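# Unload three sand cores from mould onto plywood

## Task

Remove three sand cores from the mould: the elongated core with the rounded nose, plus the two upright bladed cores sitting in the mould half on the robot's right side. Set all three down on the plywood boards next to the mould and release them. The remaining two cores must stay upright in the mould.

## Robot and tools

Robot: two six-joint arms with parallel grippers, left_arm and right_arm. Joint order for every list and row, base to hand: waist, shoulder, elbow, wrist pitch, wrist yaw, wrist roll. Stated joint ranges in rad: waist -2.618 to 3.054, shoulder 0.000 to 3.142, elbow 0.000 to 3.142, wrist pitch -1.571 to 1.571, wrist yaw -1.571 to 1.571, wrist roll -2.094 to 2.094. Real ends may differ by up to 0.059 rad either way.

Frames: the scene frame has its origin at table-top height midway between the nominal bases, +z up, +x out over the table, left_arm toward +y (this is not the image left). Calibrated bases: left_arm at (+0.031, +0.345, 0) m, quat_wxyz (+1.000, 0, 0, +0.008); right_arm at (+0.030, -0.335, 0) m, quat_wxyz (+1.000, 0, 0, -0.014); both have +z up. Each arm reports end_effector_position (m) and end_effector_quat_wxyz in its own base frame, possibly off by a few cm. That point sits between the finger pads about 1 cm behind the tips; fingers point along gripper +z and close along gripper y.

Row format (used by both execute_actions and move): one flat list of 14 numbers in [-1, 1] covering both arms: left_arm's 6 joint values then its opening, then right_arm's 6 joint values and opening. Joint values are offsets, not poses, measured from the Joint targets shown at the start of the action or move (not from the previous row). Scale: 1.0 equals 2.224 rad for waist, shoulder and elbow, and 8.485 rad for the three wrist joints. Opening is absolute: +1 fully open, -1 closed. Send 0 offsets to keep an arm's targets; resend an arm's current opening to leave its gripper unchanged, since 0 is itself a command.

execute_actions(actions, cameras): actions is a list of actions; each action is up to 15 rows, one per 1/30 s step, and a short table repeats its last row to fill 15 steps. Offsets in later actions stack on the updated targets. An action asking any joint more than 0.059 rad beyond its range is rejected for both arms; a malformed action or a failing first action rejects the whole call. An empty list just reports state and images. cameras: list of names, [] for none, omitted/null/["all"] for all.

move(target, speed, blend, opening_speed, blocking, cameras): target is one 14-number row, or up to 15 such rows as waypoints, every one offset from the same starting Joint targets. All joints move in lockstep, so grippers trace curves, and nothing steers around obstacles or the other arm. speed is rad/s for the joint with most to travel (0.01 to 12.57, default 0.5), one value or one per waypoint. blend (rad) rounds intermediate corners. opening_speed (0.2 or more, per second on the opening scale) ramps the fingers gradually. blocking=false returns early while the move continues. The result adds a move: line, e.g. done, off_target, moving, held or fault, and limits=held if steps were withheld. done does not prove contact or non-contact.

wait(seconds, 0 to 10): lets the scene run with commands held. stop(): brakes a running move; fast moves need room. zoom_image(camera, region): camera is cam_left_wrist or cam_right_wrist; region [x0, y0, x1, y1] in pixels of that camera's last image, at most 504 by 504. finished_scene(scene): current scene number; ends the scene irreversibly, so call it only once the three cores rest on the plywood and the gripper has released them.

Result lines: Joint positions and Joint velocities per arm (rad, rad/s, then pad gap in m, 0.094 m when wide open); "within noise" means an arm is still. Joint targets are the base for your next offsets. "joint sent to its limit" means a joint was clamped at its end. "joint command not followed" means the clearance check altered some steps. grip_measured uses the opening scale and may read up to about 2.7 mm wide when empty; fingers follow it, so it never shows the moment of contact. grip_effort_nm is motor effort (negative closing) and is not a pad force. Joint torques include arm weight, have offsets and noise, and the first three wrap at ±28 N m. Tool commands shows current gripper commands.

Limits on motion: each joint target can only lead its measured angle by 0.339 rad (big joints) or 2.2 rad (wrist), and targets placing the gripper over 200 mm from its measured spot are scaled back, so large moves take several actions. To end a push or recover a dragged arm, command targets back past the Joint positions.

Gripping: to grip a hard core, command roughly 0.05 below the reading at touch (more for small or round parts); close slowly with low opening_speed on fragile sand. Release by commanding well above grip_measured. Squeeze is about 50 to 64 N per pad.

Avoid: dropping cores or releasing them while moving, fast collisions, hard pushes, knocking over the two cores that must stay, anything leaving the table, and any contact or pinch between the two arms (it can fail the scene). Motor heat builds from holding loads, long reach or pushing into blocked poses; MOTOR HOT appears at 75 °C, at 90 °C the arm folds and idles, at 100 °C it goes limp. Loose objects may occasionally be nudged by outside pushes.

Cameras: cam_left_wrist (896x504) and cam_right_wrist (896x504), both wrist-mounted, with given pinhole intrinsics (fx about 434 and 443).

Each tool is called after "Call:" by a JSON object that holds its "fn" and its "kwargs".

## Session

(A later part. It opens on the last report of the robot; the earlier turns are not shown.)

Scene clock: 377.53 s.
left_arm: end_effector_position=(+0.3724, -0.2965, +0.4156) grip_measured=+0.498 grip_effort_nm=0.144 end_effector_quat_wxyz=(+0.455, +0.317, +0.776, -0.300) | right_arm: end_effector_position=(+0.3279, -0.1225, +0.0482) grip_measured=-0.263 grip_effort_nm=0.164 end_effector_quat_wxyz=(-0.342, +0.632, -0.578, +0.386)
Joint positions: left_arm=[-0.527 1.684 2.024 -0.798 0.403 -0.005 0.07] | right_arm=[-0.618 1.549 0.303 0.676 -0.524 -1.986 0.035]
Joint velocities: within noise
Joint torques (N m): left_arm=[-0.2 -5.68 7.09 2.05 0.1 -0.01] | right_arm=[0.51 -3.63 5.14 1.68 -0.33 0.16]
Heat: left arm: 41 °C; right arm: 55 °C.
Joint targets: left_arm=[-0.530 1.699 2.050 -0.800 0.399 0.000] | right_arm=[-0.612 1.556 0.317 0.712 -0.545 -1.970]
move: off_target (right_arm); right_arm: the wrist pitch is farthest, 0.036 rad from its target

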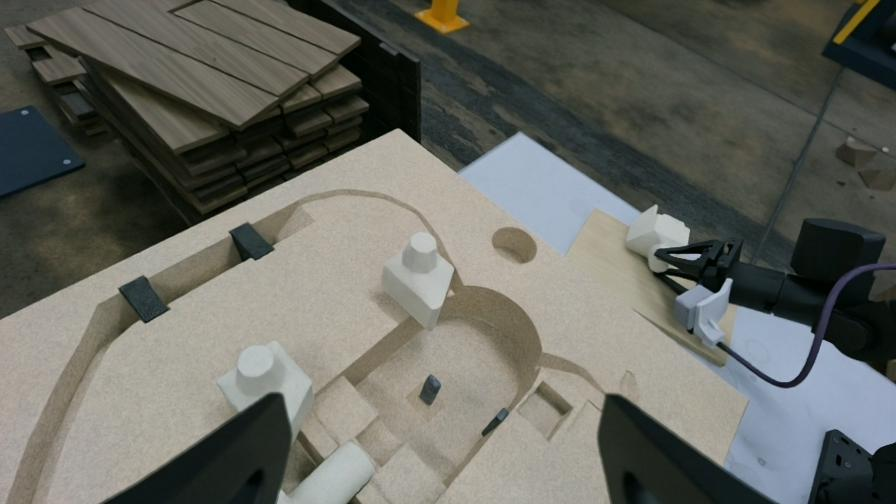

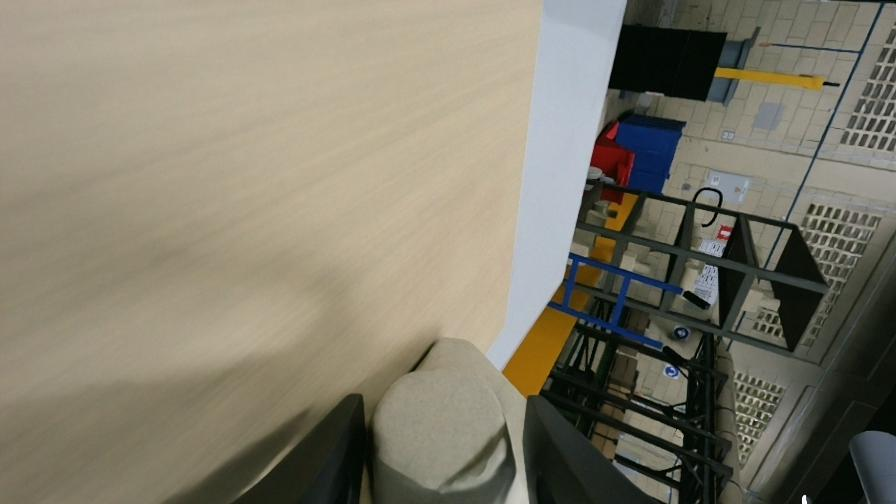

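Call:
{"fn": "move", "kwargs": {"target": [0,0,0,0,0,0,0.5,0,0,0,0,0,0,-0.05], "opening_speed": 0.25}}

Call:
{"fn": "zoom_image", "kwargs": {"camera": "cam_left_wrist", "region": [600, 190, 720, 290]}}

Scene clock: 381.03 s.
left_arm: end_effector_position=(+0.3724, -0.2965, +0.4156) grip_measured=+0.498 grip_effort_nm=0.139 end_effector_quat_wxyz=(+0.455, +0.317, +0.776, -0.300) | right_arm: end_effector_position=(+0.3291, -0.1224, +0.0505) grip_measured=-0.053 grip_effort_nm=0.173 end_effector_quat_wxyz=(-0.345, +0.632, -0.575, +0.390)
Joint positions: left_arm=[-0.527 1.684 2.024 -0.798 0.403 -0.005 0.07] | right_arm=[-0.618 1.549 0.303 0.687 -0.529 -1.985 0.044]
Joint velocities: within noise
Joint torques (N m): left_arm=[-0.21 -5.64 7.15 2.03 0.1 0] | right_arm=[0.54 -3.63 5.15 1.59 -0.29 0.13]
Heat: left arm: 41 °C; right arm: 54 °C.
Joint targets: left_arm=[-0.530 1.699 2.050 -0.800 0.399 0.000] | right_arm=[-0.612 1.556 0.317 0.712 -0.545 -1.969]
move: done

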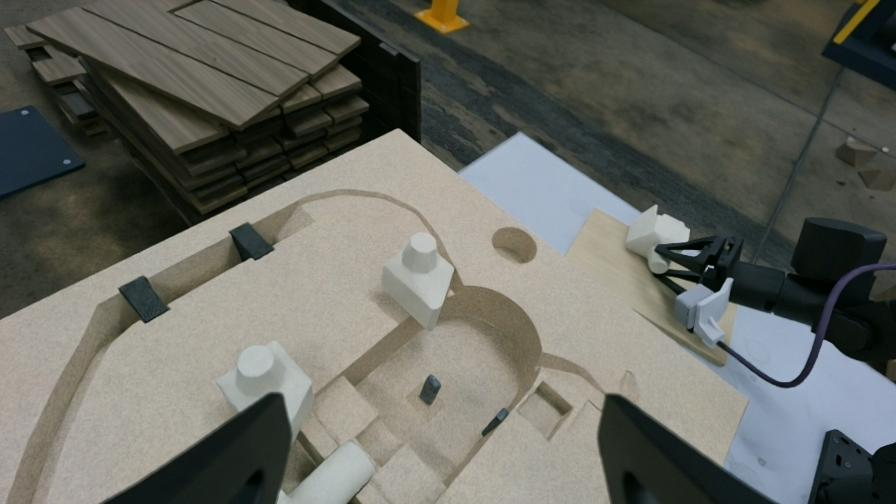

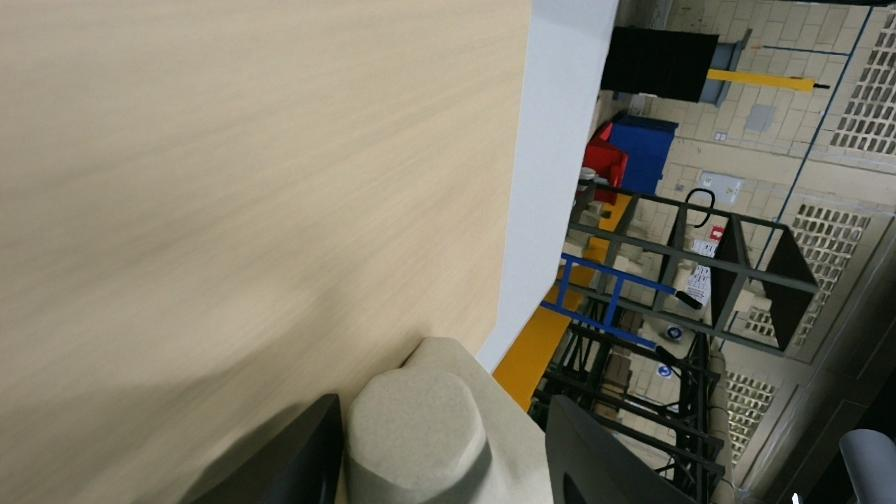

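Scaled by 4.200.

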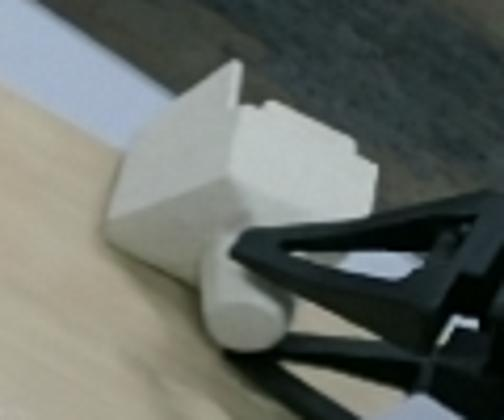

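Call:
{"fn": "move", "kwargs": {"target": [0,0,0,0,0,0,0.5,-0.1138,-0.2401,-0.0256,-0.0674,-0.0206,-0.0143,-0.05], "speed": 0.3}}

Call:
{"fn": "zoom_image", "kwargs": {"camera": "cam_left_wrist", "region": [600, 190, 720, 290]}}

Scene clock: 395.63 s.
left_arm: end_effector_position=(+0.3724, -0.2965, +0.4156) grip_measured=+0.498 grip_effort_nm=0.139 end_effector_quat_wxyz=(+0.455, +0.317, +0.776, -0.300) | right_arm: end_effector_position=(+0.2664, -0.1321, +0.1019) grip_measured=-0.053 grip_effort_nm=0.164 end_effector_quat_wxyz=(-0.343, +0.610, -0.587, +0.406)
Joint positions: left_arm=[-0.527 1.684 2.024 -0.798 0.403 -0.005 0.07] | right_arm=[-0.859 1.035 0.271 0.16 -0.697 -2.091 0.045]
Joint velocities: within noise
Joint torques (N m): left_arm=[-0.12 -5.64 7.06 2.02 0.08 -0.02] | right_arm=[-0.58 -2.71 4.83 1.09 -0.38 -0.04]
Heat: left arm: 41 °C; right arm: 53 °C.
Joint targets: left_arm=[-0.530 1.699 2.050 -0.800 0.399 0.000] | right_arm=[-0.865 1.022 0.260 0.141 -0.720 -2.091]
move: done

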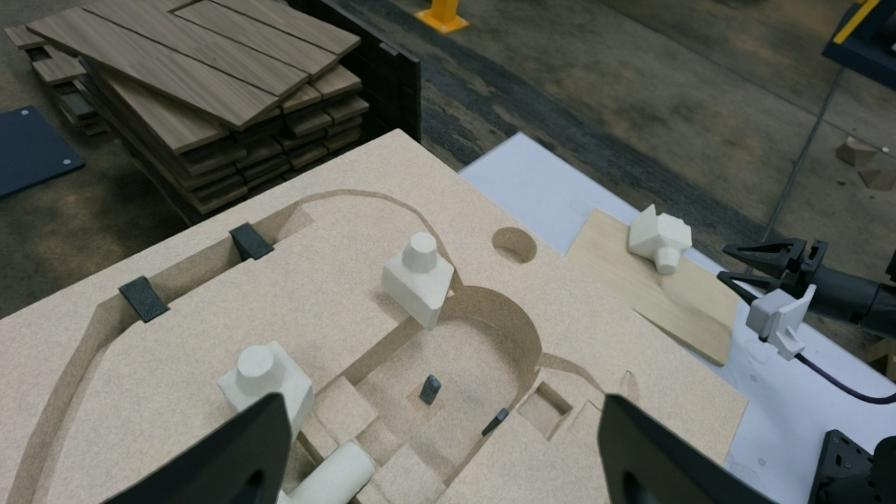

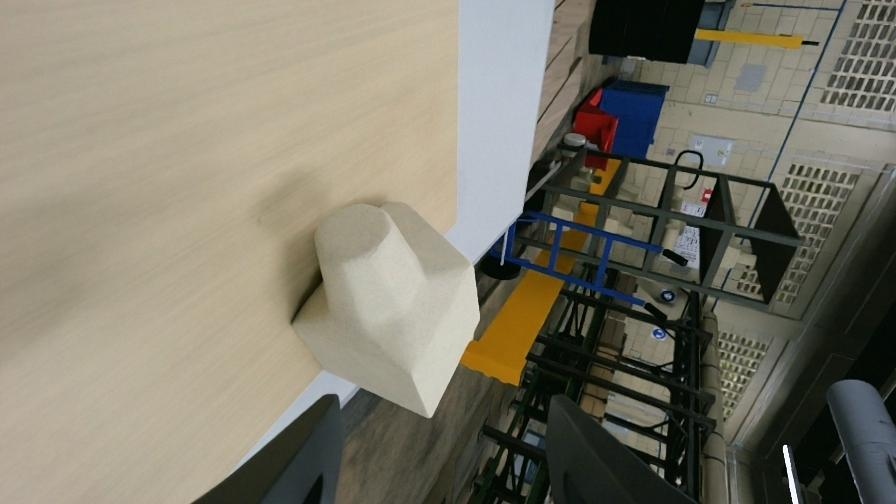

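Scaled by 4.200.

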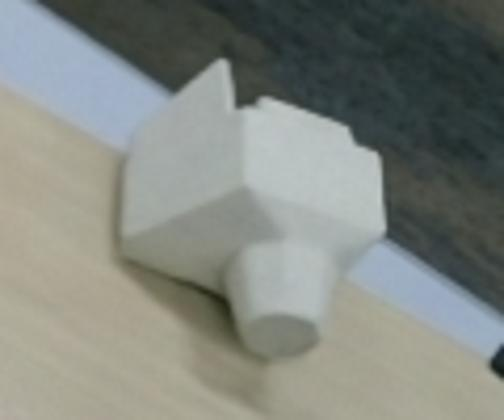

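Call:
{"fn": "move", "kwargs": {"target": [0,-0.103,-0.7104,0.1933,-0.0471,0,1.0,0,0,0,0,0,0,-0.05], "speed": 1.2}}

Scene clock: 416.33 s.
left_arm: end_effector_position=(+0.3644, -0.2144, +0.1544) grip_measured=+0.998 grip_effort_nm=0.144 end_effector_quat_wxyz=(+0.609, +0.205, +0.747, -0.173) | right_arm: end_effector_position=(+0.2663, -0.1319, +0.1018) grip_measured=-0.053 grip_effort_nm=0.168 end_effector_quat_wxyz=(-0.343, +0.611, -0.587, +0.406)
Joint positions: left_arm=[-0.527 1.497 0.474 0.823 0.017 -0.005 0.094] | right_arm=[-0.859 1.035 0.271 0.159 -0.697 -2.091 0.045]
Joint velocities: within noise
Joint torques (N m): left_arm=[-0.13 -6.63 4.16 2.44 -0.17 0.01] | right_arm=[-0.57 -2.73 4.83 1.1 -0.4 -0.04]
Heat: left arm: 42 °C; right arm: 50 °C.
Joint targets: left_arm=[-0.530 1.470 0.470 0.840 0.000 0.000] | right_arm=[-0.865 1.022 0.260 0.141 -0.720 -2.091]
move: done

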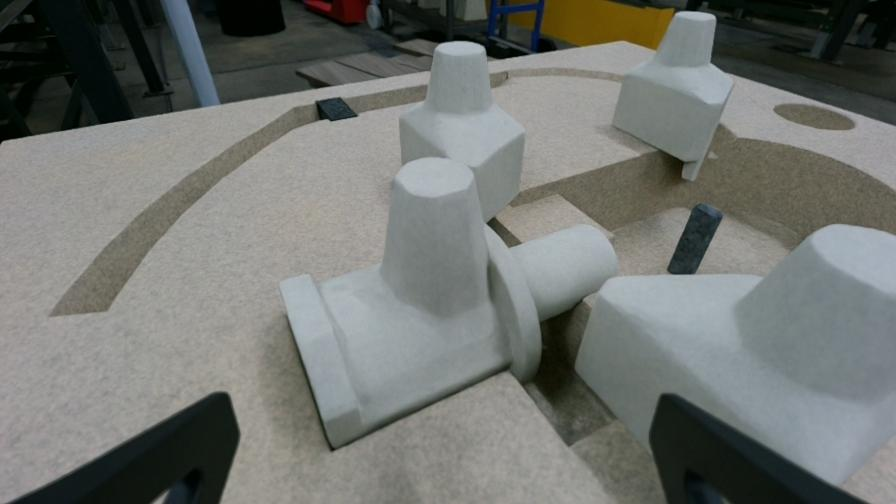

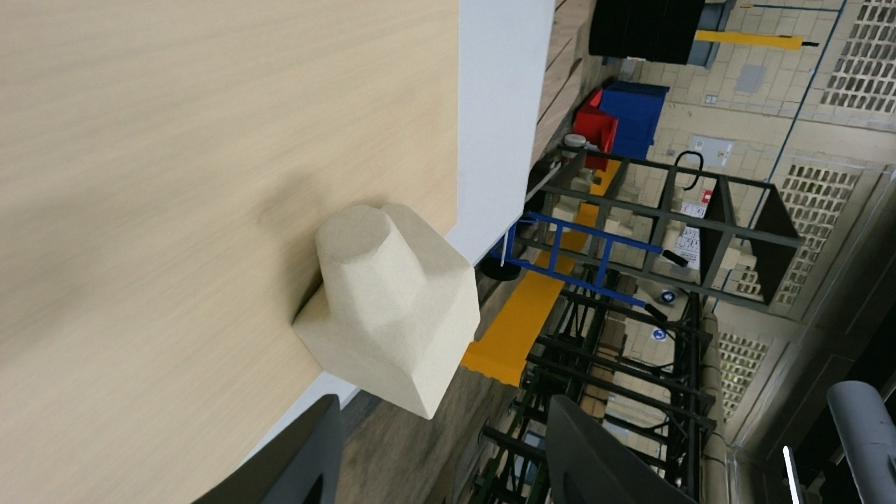

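Call:
{"fn": "move", "kwargs": {"target": [[0.0004,0.1349,0.1529,-0.0044,-0.0024,0,0.25,0,0,0,0,0,0,-0.05],[0.0004,0.1349,0.1529,-0.0044,-0.0024,0,-0.6,0,0,0,0,0,0,-0.05]], "speed": 0.3, "opening_speed": 0.8}}

Scene clock: 428.60 s.
left_arm: end_effector_position=(+0.4348, -0.2506, +0.1702) grip_measured=-0.384 grip_effort_nm=-0.999 end_effector_quat_wxyz=(+0.625, +0.195, +0.737, -0.168) | right_arm: end_effector_position=(+0.2663, -0.1319, +0.1017) grip_measured=-0.053 grip_effort_nm=0.168 end_effector_quat_wxyz=(-0.343, +0.611, -0.588, +0.405)
Joint positions: left_arm=[-0.527 1.754 0.787 0.804 -0.007 -0.005 0.029] | right_arm=[-0.859 1.035 0.271 0.159 -0.697 -2.091 0.045]
Joint velocities: within noise
Joint torques (N m): left_arm=[-0.05 -5.89 6.61 2.22 -0.13 0.01] | right_arm=[-0.58 -2.73 4.83 1.11 -0.41 -0.03]
Heat: left arm: 42 °C; right arm: 49 °C.
Joint targets: left_arm=[-0.529 1.770 0.810 0.803 -0.021 0.000] | right_arm=[-0.865 1.022 0.260 0.140 -0.719 -2.091]
move: done

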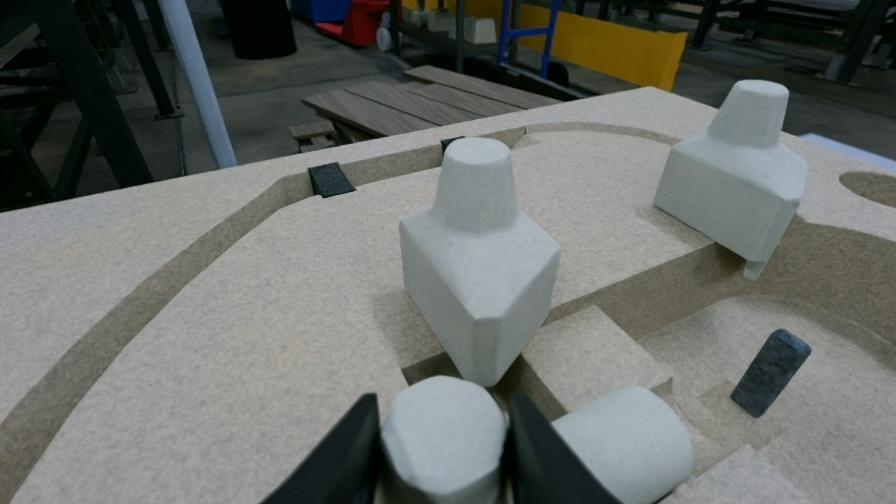

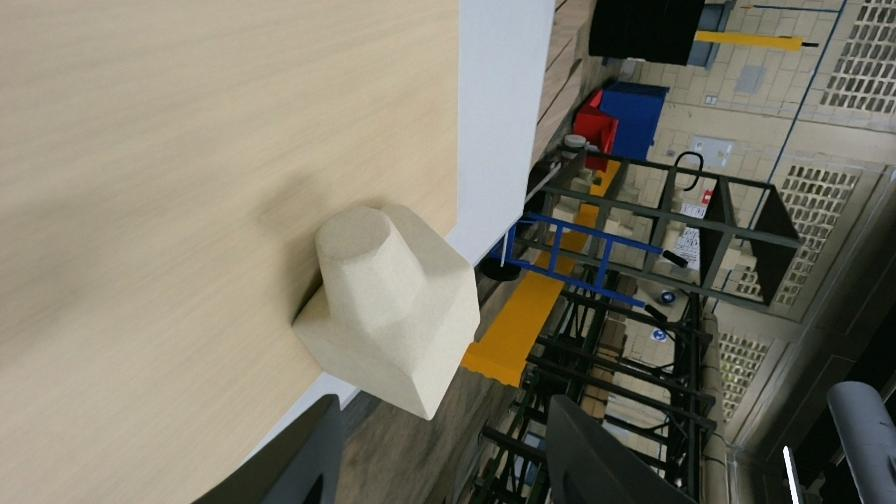

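Call:
{"fn": "move", "kwargs": {"target": [[0,-0.045,0.0322,-0.0105,0,0,-0.6,0,0,0,0,0,0,-0.05],[0,-0.0822,0.0775,-0.0238,0,0,-0.6,0,0,0,0,0,0,-0.05],[0,-0.1098,0.1353,-0.0462,0,0,-0.6,0,0,0,0,0,0,-0.05]], "speed": 0.3, "blend": 0.02}}

Scene clock: 439.37 s.
left_arm: end_effector_position=(+0.4376, -0.2517, +0.2240) grip_measured=-0.386 grip_effort_nm=-0.994 end_effector_quat_wxyz=(+0.565, +0.206, +0.784, -0.150) | right_arm: end_effector_position=(+0.2663, -0.1319, +0.1017) grip_measured=-0.053 grip_effort_nm=0.168 end_effector_quat_wxyz=(-0.343, +0.611, -0.588, +0.405)
Joint positions: left_arm=[-0.527 1.608 1.045 0.242 -0.009 -0.006 0.029] | right_arm=[-0.859 1.035 0.271 0.159 -0.697 -2.091 0.045]
Joint velocities: within noise
Joint torques (N m): left_arm=[-0.12 -13 11.3 4.04 -0.11 0.01] | right_arm=[-0.57 -2.73 4.86 1.1 -0.4 -0.03]
Heat: left arm: 44 °C; right arm: 48 °C.
Joint targets: left_arm=[-0.529 1.526 1.111 0.411 -0.021 -0.001] | right_arm=[-0.865 1.022 0.260 0.141 -0.719 -2.091]
move: off_target (left_arm); left_arm: the wrist pitch is farthest, 0.169 rad from its target

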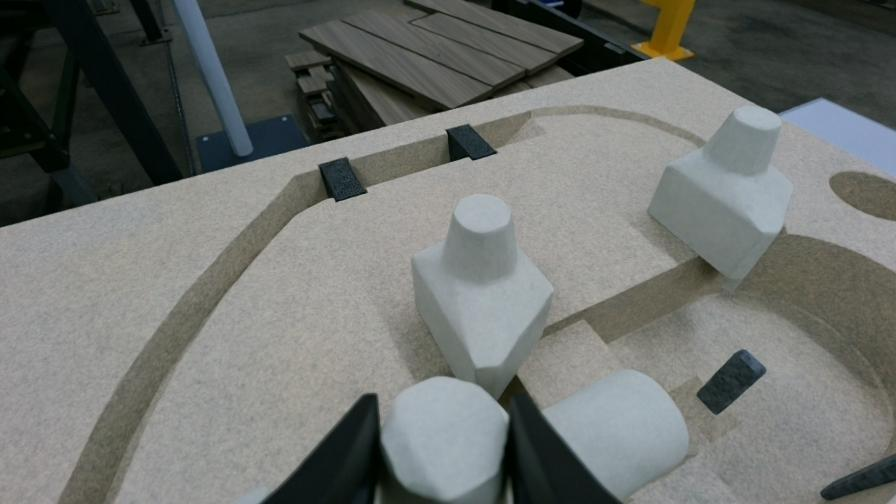

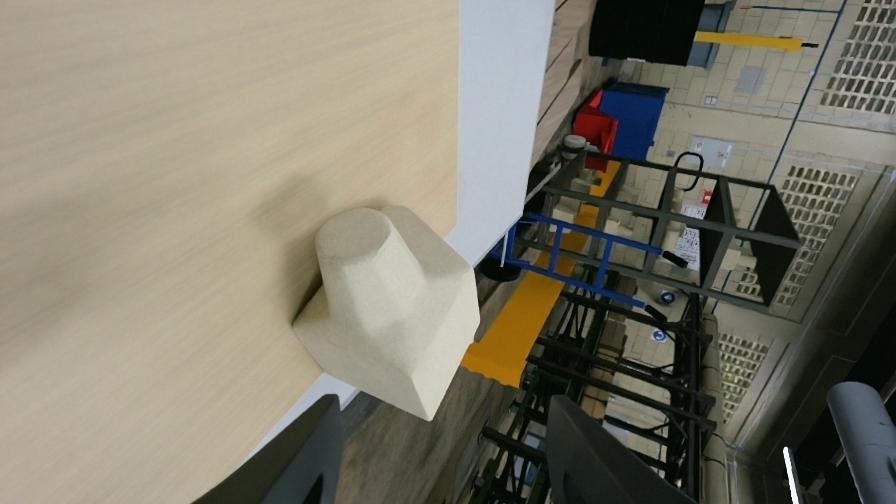

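Call:
{"fn": "move", "kwargs": {"target": [[0,-0.035,0.0027,0.012,0,0,-0.6,0,0.125,0.4227,-0.0402,0,0.2464,-0.05],[0.1785,-0.2275,-0.1848,-0.0319,-0.1321,-0.0423,-0.6,0,0.125,0.4227,-0.0402,0,0.2464,-0.05],[0.1785,-0.2275,-0.1848,-0.0319,-0.1321,-0.0423,-0.6,0.6273,0.3049,0.8049,-0.1109,0.0377,0.2464,-0.05]], "speed": [0.9,0.6,1.0]}}

Call:
{"fn": "wait", "kwargs": {"seconds": 0.1}}

Scene clock: 459.20 s.
left_arm: end_effector_position=(+0.3059, +0.1179, +0.2601) grip_measured=-0.386 grip_effort_nm=-0.994 end_effector_quat_wxyz=(+0.577, -0.366, +0.668, +0.292) | right_arm: end_effector_position=(+0.3708, +0.3017, +0.4141) grip_measured=-0.053 grip_effort_nm=0.168 end_effector_quat_wxyz=(+0.454, -0.321, +0.775, +0.300)
Joint positions: left_arm=[-0.136 1.067 0.681 0.035 -1.08 -0.345 0.029] | right_arm=[0.535 1.687 2.021 -0.791 -0.402 0 0.045]
Joint velocities: within noise
Joint torques (N m): left_arm=[0.36 -5.9 7.15 2.97 -0.93 -0.2] | right_arm=[-0.5 -5.75 7.84 1.31 -0.1 -0.05]
Heat: left arm: 55 °C; right arm: 48 °C.
Joint targets: left_arm=[-0.132 1.020 0.700 0.140 -1.141 -0.359] | right_arm=[0.530 1.700 2.050 -0.801 -0.400 0.000]
move: off_target (left_arm); left_arm: the wrist pitch is farthest, 0.106 rad from its target

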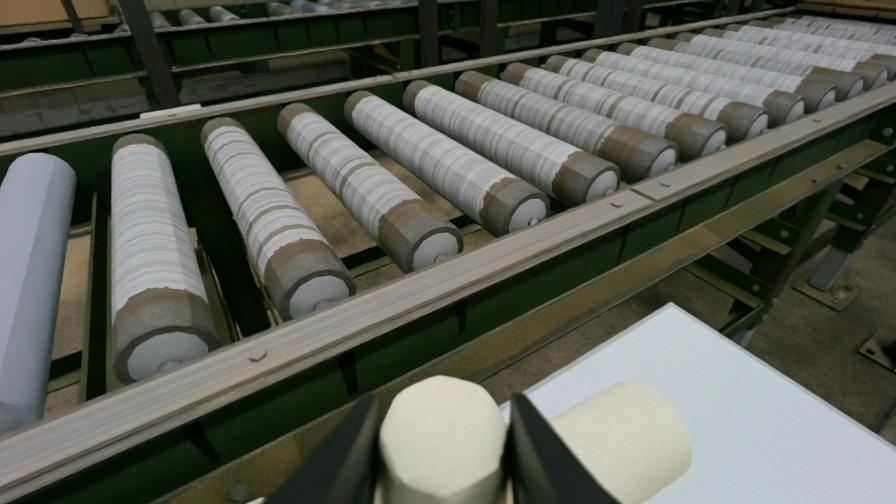

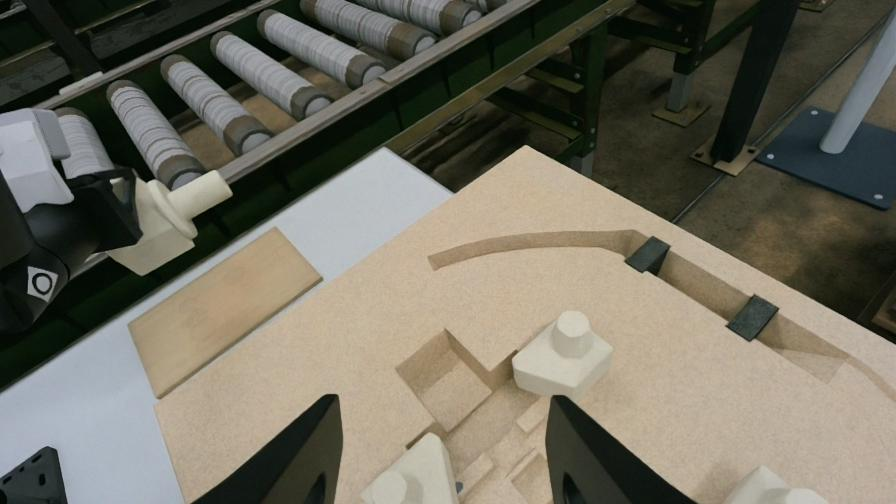

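Scene clock: 459.30 s.
left_arm: end_effector_position=(+0.3059, +0.1179, +0.2601) grip_measured=-0.386 grip_effort_nm=-0.994 end_effector_quat_wxyz=(+0.577, -0.366, +0.668, +0.292) | right_arm: end_effector_position=(+0.3707, +0.3017, +0.4140) grip_measured=-0.053 grip_effort_nm=0.159 end_effector_quat_wxyz=(+0.454, -0.321, +0.775, +0.300)
Joint positions: left_arm=[-0.136 1.067 0.681 0.035 -1.08 -0.345 0.029] | right_arm=[0.535 1.687 2.021 -0.792 -0.402 0 0.045]
Joint velocities: within noise
Joint torques (N m): left_arm=[0.24 -5.96 7.15 2.99 -0.9 -0.21] | right_arm=[-0.5 -5.75 7.82 1.35 -0.1 -0.04]
Heat: left arm: 55 °C; right arm: 48 °C.
Joint targets: left_arm=[-0.132 1.020 0.700 0.140 -1.141 -0.359] | right_arm=[0.530 1.700 2.050 -0.801 -0.400 0.000]
Tool commands: left_gripper/opening=-0.6 right_gripper/opening=-0.05
wait: 0.10 s; no rest

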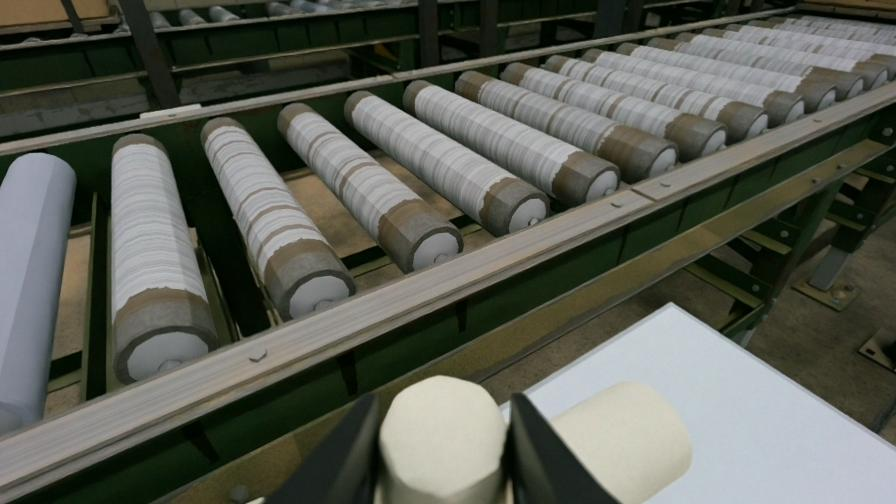

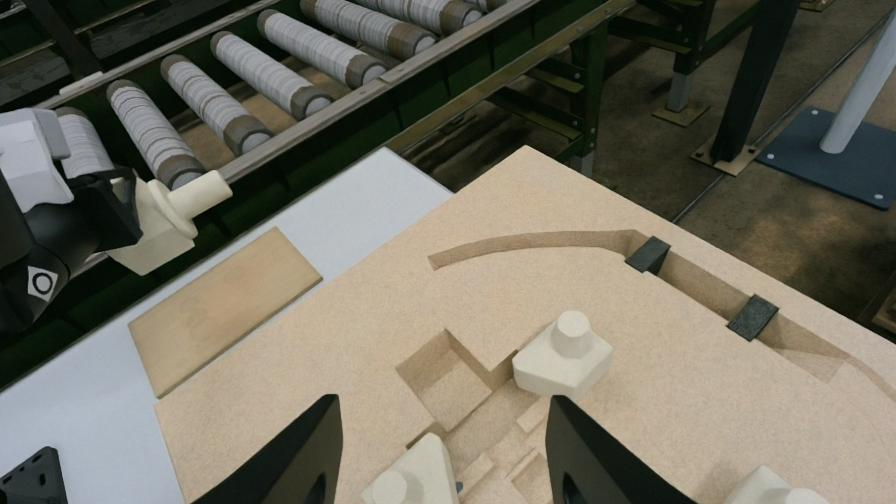

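Call:
{"fn": "zoom_image", "kwargs": {"camera": "cam_right_wrist", "region": [40, 100, 280, 300]}}

Scaled by 2.100.

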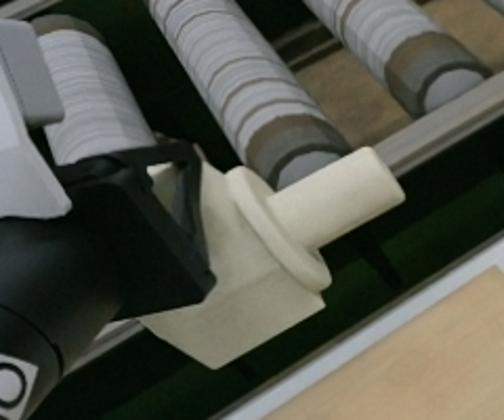

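Call:
{"fn": "move", "kwargs": {"target": [[0,0.0405,-0.0854,0.0318,0,0.0039,-0.6,0,0,0,0,0,0,-0.05],[0,0.1169,-0.1475,0.0678,0,0.0039,-0.6,0,0,0,0,0,0,-0.05]], "speed": 0.4, "blend": 0.03}}

Call:
{"fn": "zoom_image", "kwargs": {"camera": "cam_right_wrist", "region": [40, 150, 340, 400]}}

Scene clock: 469.23 s.
left_arm: end_effector_position=(+0.3048, +0.1183, +0.1598) grip_measured=-0.386 grip_effort_nm=-1.009 end_effector_quat_wxyz=(+0.579, -0.363, +0.667, +0.296) | right_arm: end_effector_position=(+0.3708, +0.3015, +0.4137) grip_measured=-0.053 grip_effort_nm=0.159 end_effector_quat_wxyz=(+0.454, -0.321, +0.775, +0.300)
Joint positions: left_arm=[-0.136 1.292 0.355 0.6 -1.084 -0.326 0.029] | right_arm=[0.535 1.687 2.021 -0.793 -0.4 0 0.045]
Joint velocities: within noise
Joint torques (N m): left_arm=[0.29 -3.82 5.89 3.08 -0.86 -0.07] | right_arm=[-0.38 -5.78 7.83 1.36 -0.09 -0.03]
Heat: left arm: 54 °C; right arm: 49 °C.
Joint targets: left_arm=[-0.132 1.280 0.372 0.715 -1.142 -0.327] | right_arm=[0.530 1.700 2.050 -0.801 -0.400 0.000]
move: off_target (left_arm); left_arm: the wrist pitch is farthest, 0.115 rad from its target

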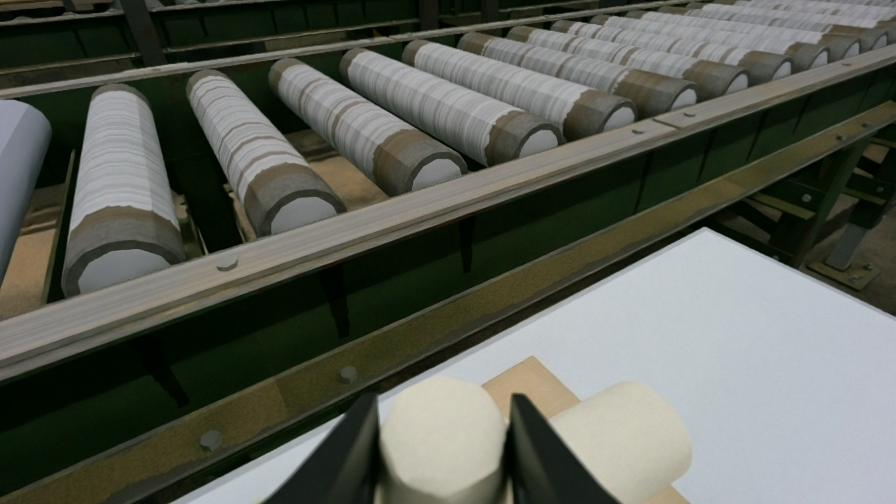

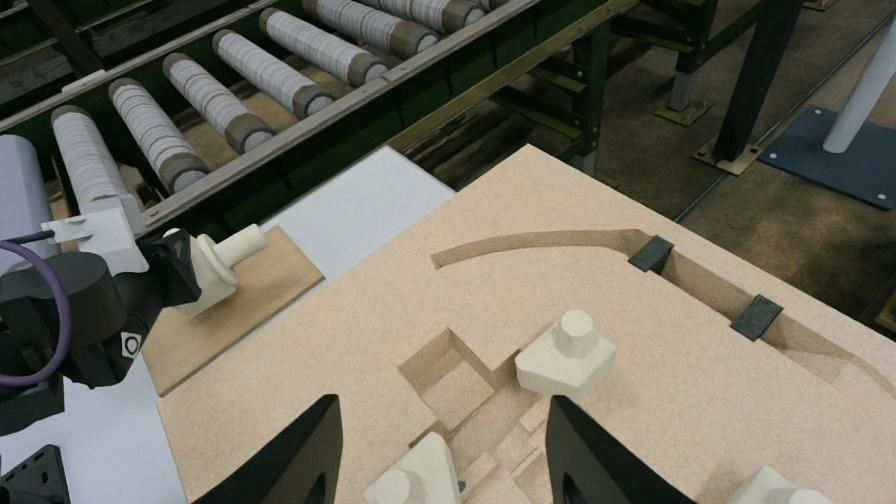

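Scaled by 1.680.

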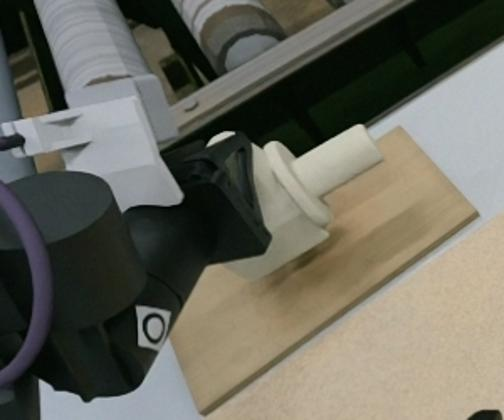

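Call:
{"fn": "move", "kwargs": {"target": [0,0.0344,-0.0144,0.0128,0,0,-0.6,0,0,0,0,0,0,-0.05], "speed": 0.15, "cameras": ["cam_right_wrist"]}}

Call:
{"fn": "zoom_image", "kwargs": {"camera": "cam_right_wrist", "region": [100, 180, 340, 380]}}

Scene clock: 474.30 s.
left_arm: end_effector_position=(+0.3062, +0.1183, +0.1465) grip_measured=-0.386 grip_effort_nm=-1.004 end_effector_quat_wxyz=(+0.581, -0.365, +0.665, +0.296) | right_arm: end_effector_position=(+0.3708, +0.3015, +0.4137) grip_measured=-0.053 grip_effort_nm=0.164 end_effector_quat_wxyz=(+0.454, -0.321, +0.775, +0.300)
Joint positions: left_arm=[-0.136 1.366 0.327 0.709 -1.086 -0.325 0.029] | right_arm=[0.535 1.687 2.021 -0.793 -0.4 0 0.045]
Joint velocities: within noise
Joint torques (N m): left_arm=[0.31 -3.88 5.08 3.1 -0.83 -0.07] | right_arm=[-0.42 -5.79 7.83 1.36 -0.1 -0.05]
Heat: left arm: 54 °C; right arm: 49 °C.
Joint targets: left_arm=[-0.132 1.357 0.340 0.824 -1.142 -0.326] | right_arm=[0.530 1.700 2.050 -0.800 -0.400 0.000]
move: off_target (left_arm); left_arm: the wrist pitch is farthest, 0.115 rad from its target
Images, in order (width x height): cam_right_wrist 896x504.

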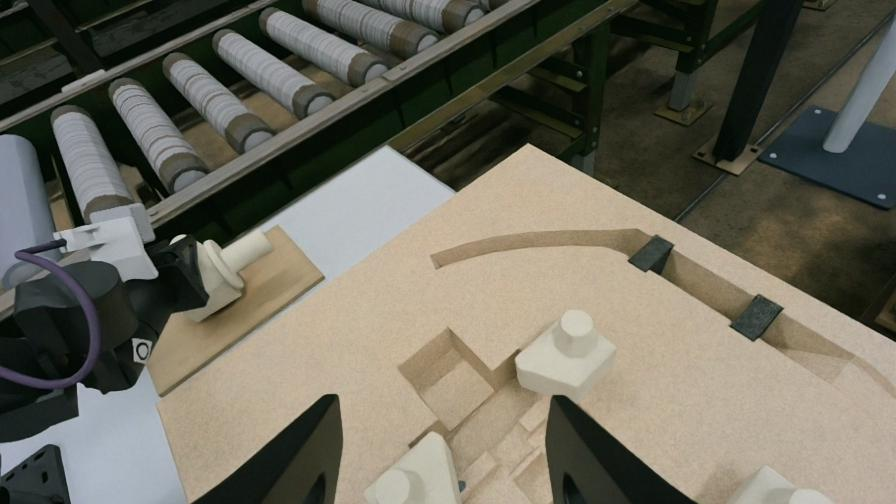

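Scaled by 2.100.

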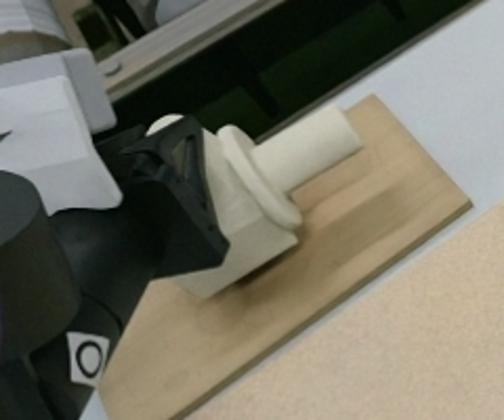

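Call:
{"fn": "move", "kwargs": {"target": [0,0.0115,-0.0048,0.0043,0,0,-0.6,0,0,0,0,0,0,-0.05], "speed": 0.1, "cameras": ["cam_right_wrist"]}}

Call:
{"fn": "zoom_image", "kwargs": {"camera": "cam_right_wrist", "region": [140, 210, 290, 340]}}

Scene clock: 478.50 s.
left_arm: end_effector_position=(+0.3061, +0.1184, +0.1419) grip_measured=-0.386 grip_effort_nm=-0.994 end_effector_quat_wxyz=(+0.581, -0.365, +0.665, +0.296) | right_arm: end_effector_position=(+0.3707, +0.3015, +0.4136) grip_measured=-0.053 grip_effort_nm=0.164 end_effector_quat_wxyz=(+0.454, -0.321, +0.775, +0.299)
Joint positions: left_arm=[-0.136 1.391 0.316 0.746 -1.086 -0.325 0.029] | right_arm=[0.535 1.687 2.021 -0.794 -0.4 0 0.045]
Joint velocities: within noise
Joint torques (N m): left_arm=[0.42 -3.99 5.01 3.08 -0.81 -0.07] | right_arm=[-0.38 -5.78 7.83 1.37 -0.09 -0.04]
Heat: left arm: 54 °C; right arm: 49 °C.
Joint targets: left_arm=[-0.132 1.382 0.329 0.861 -1.142 -0.326] | right_arm=[0.530 1.700 2.050 -0.801 -0.400 0.000]
move: off_target (left_arm); left_arm: the wrist pitch is farthest, 0.115 rad from its target
Images, in order (width x height): cam_right_wrist 896x504.

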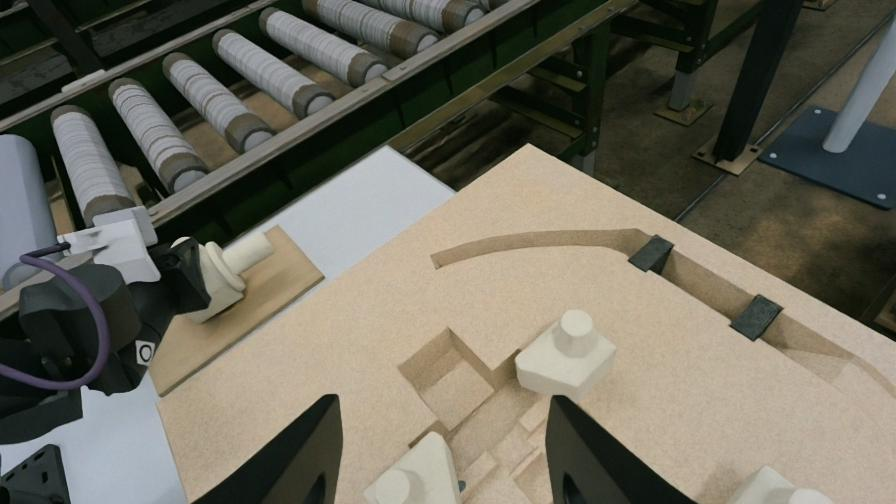

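Scaled by 3.360.

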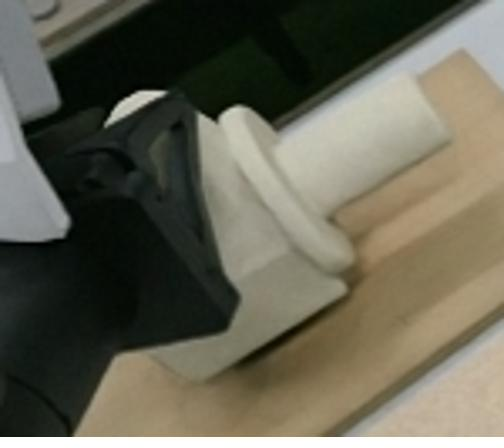

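Contact is near; continuing in small steps.

Call:
{"fn": "move", "kwargs": {"target": [0,0.0115,-0.0048,0.0043,0,0,-0.6,0,0,0,0,0,0,-0.05], "speed": 0.1, "cameras": []}}

Call:
{"fn": "move", "kwargs": {"target": [0,0.0115,-0.0048,0.0043,0,0,-0.6,0,0,0,0,0,0,-0.05], "speed": 0.1, "cameras": ["cam_right_wrist"]}}

Call:
{"fn": "zoom_image", "kwargs": {"camera": "cam_right_wrist", "region": [140, 210, 290, 340]}}

Scene clock: 482.80 s.
left_arm: end_effector_position=(+0.3060, +0.1184, +0.1373) grip_measured=-0.386 grip_effort_nm=-1.004 end_effector_quat_wxyz=(+0.581, -0.365, +0.664, +0.295) | right_arm: end_effector_position=(+0.3707, +0.3015, +0.4136) grip_measured=-0.053 grip_effort_nm=0.159 end_effector_quat_wxyz=(+0.454, -0.321, +0.775, +0.299)
Joint positions: left_arm=[-0.136 1.416 0.306 0.782 -1.087 -0.325 0.029] | right_arm=[0.535 1.687 2.021 -0.794 -0.4 0 0.045]
Joint velocities: within noise
Joint torques (N m): left_arm=[0.32 -3.92 4.83 3.06 -0.81 -0.07] | right_arm=[-0.42 -5.76 7.83 1.36 -0.09 -0.05]
Heat: left arm: 55 °C; right arm: 49 °C.
Joint targets: left_arm=[-0.132 1.408 0.318 0.897 -1.141 -0.327] | right_arm=[0.530 1.700 2.050 -0.800 -0.400 0.000]
move: off_target (left_arm); left_arm: the wrist pitch is farthest, 0.115 rad from its target
No camera images: "cameras" was empty.

Scene clock: 483.77 s.
left_arm: end_effector_position=(+0.3056, +0.1185, +0.1328) grip_measured=-0.386 grip_effort_nm=-1.004 end_effector_quat_wxyz=(+0.581, -0.366, +0.664, +0.295) | right_arm: end_effector_position=(+0.3707, +0.3015, +0.4136) grip_measured=-0.053 grip_effort_nm=0.164 end_effector_quat_wxyz=(+0.454, -0.321, +0.775, +0.299)
Joint positions: left_arm=[-0.136 1.441 0.296 0.819 -1.087 -0.325 0.029] | right_arm=[0.535 1.687 2.021 -0.794 -0.4 0 0.045]
Joint velocities: within noise
Joint torques (N m): left_arm=[0.36 -4.01 4.71 3.1 -0.8 -0.1] | right_arm=[-0.4 -5.76 7.86 1.37 -0.09 -0.04]
Heat: left arm: 55 °C; right arm: 49 °C.
Joint targets: left_arm=[-0.132 1.433 0.308 0.934 -1.142 -0.327] | right_arm=[0.530 1.700 2.050 -0.800 -0.400 0.000]
move: off_target (left_arm); left_arm: the wrist pitch is farthest, 0.115 rad from its target
Images, in order (width x height): cam_right_wrist 896x504.

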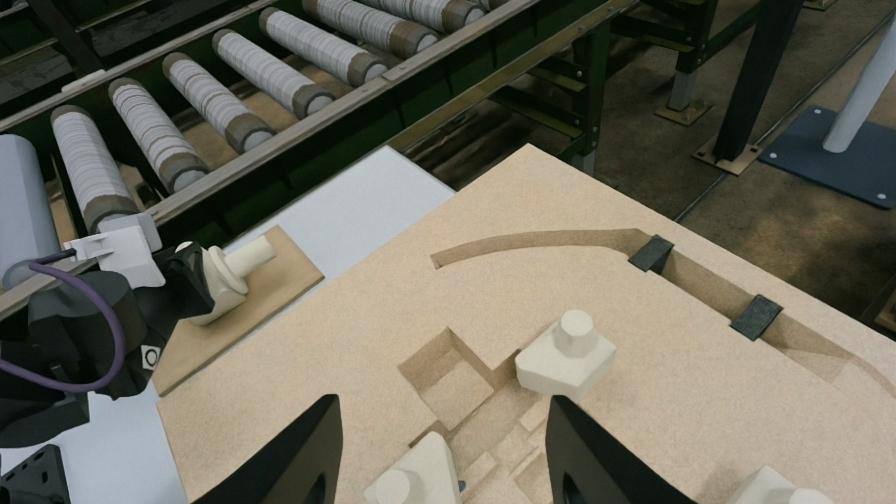

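Scaled by 3.360.

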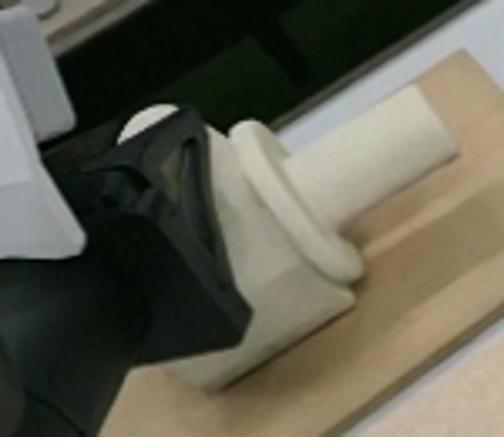

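Call:
{"fn": "move", "kwargs": {"target": [0,0.0092,-0.0038,0.0034,0,0,-0.6,0,0,0,0,0,0,-0.05], "speed": 0.1, "cameras": ["cam_right_wrist"]}}

Call:
{"fn": "zoom_image", "kwargs": {"camera": "cam_right_wrist", "region": [140, 210, 290, 340]}}

Scene clock: 487.73 s.
left_arm: end_effector_position=(+0.3053, +0.1187, +0.1298) grip_measured=-0.386 grip_effort_nm=-1.004 end_effector_quat_wxyz=(+0.582, -0.366, +0.663, +0.296) | right_arm: end_effector_position=(+0.3707, +0.3014, +0.4135) grip_measured=-0.053 grip_effort_nm=0.159 end_effector_quat_wxyz=(+0.454, -0.321, +0.776, +0.299)
Joint positions: left_arm=[-0.136 1.461 0.289 0.848 -1.089 -0.324 0.029] | right_arm=[0.535 1.687 2.021 -0.794 -0.4 0 0.045]
Joint velocities: within noise
Joint torques (N m): left_arm=[0.31 -4 4.46 3.06 -0.8 -0.09] | right_arm=[-0.4 -5.78 7.82 1.36 -0.09 -0.04]
Heat: left arm: 55 °C; right arm: 49 °C.
Joint targets: left_arm=[-0.132 1.454 0.299 0.962 -1.142 -0.327] | right_arm=[0.530 1.700 2.050 -0.801 -0.400 0.000]
move: off_target (left_arm); left_arm: the wrist pitch is farthest, 0.115 rad from its target
Images, in order (width x height): cam_right_wrist 896x504.

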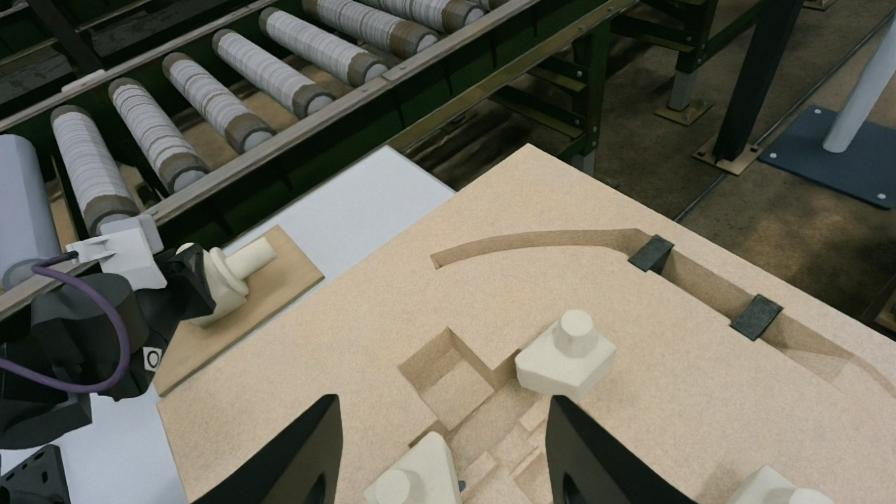

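Scaled by 3.360.

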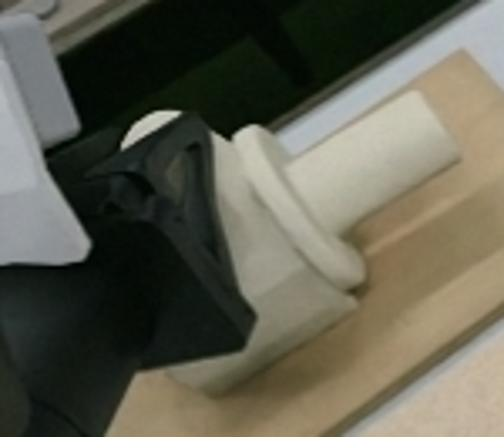

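Call:
{"fn": "move", "kwargs": {"target": [0,0.0092,-0.0038,0.0034,0,0,-0.6,0,0,0,0,0,0,-0.05], "speed": 0.1, "cameras": []}}

Call:
{"fn": "move", "kwargs": {"target": [0,0.0069,-0.0029,0.0026,0,0,-0.6,0,0,0,0,0,0,-0.05], "speed": 0.1, "cameras": ["cam_right_wrist"]}}

Call:
{"fn": "zoom_image", "kwargs": {"camera": "cam_right_wrist", "region": [140, 210, 290, 340]}}

Scene clock: 491.97 s.
left_arm: end_effector_position=(+0.3048, +0.1194, +0.1296) grip_measured=-0.386 grip_effort_nm=-1.004 end_effector_quat_wxyz=(+0.586, -0.369, +0.658, +0.296) | right_arm: end_effector_position=(+0.3707, +0.3014, +0.4135) grip_measured=-0.053 grip_effort_nm=0.164 end_effector_quat_wxyz=(+0.454, -0.321, +0.776, +0.299)
Joint positions: left_arm=[-0.136 1.478 0.283 0.888 -1.097 -0.319 0.029] | right_arm=[0.535 1.687 2.021 -0.794 -0.4 0 0.045]
Joint velocities: within noise
Joint torques (N m): left_arm=[0.35 -3.82 4.14 2.93 -0.7 -0.14] | right_arm=[-0.39 -5.78 7.83 1.35 -0.09 -0.04]
Heat: left arm: 55 °C; right arm: 49 °C.
Joint targets: left_arm=[-0.132 1.474 0.291 0.991 -1.141 -0.326] | right_arm=[0.530 1.700 2.050 -0.801 -0.400 0.000]
move: off_target (left_arm); left_arm: the wrist pitch is farthest, 0.103 rad from its target
No camera images: "cameras" was empty.

Scene clock: 492.77 s.
left_arm: end_effector_position=(+0.3043, +0.1200, +0.1294) grip_measured=-0.386 grip_effort_nm=-0.999 end_effector_quat_wxyz=(+0.588, -0.372, +0.654, +0.297) | right_arm: end_effector_position=(+0.3707, +0.3014, +0.4135) grip_measured=-0.053 grip_effort_nm=0.159 end_effector_quat_wxyz=(+0.454, -0.321, +0.776, +0.299)
Joint positions: left_arm=[-0.136 1.492 0.279 0.918 -1.103 -0.315 0.029] | right_arm=[0.535 1.687 2.021 -0.794 -0.4 0 0.045]
Joint velocities: within noise
Joint torques (N m): left_arm=[0.39 -3.88 3.86 2.84 -0.62 -0.19] | right_arm=[-0.4 -5.79 7.83 1.37 -0.09 -0.05]
Heat: left arm: 56 °C; right arm: 49 °C.
Joint targets: left_arm=[-0.132 1.490 0.285 1.013 -1.142 -0.327] | right_arm=[0.530 1.700 2.050 -0.801 -0.400 0.000]
move: off_target (left_arm); left_arm: the wrist pitch is farthest, 0.095 rad from its target
Images, in order (width x height): cam_right_wrist 896x504.

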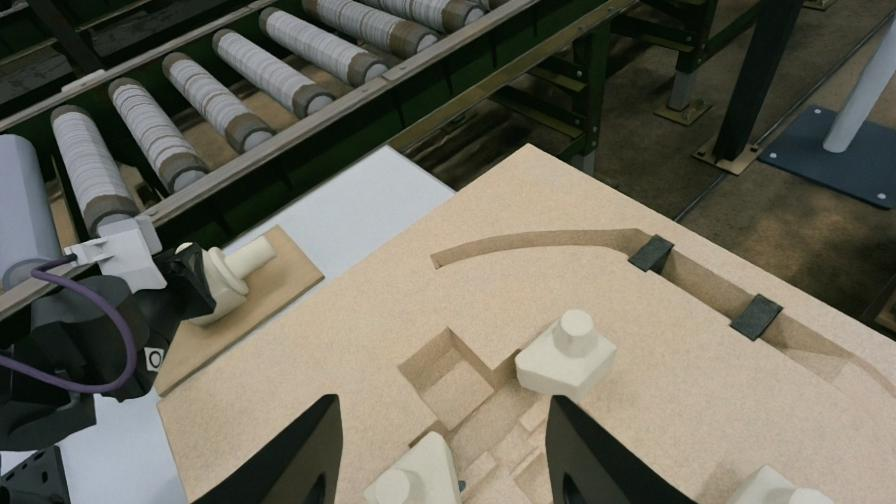

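Scaled by 3.360.

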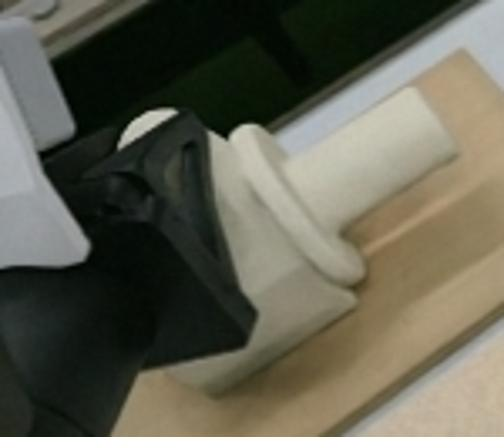

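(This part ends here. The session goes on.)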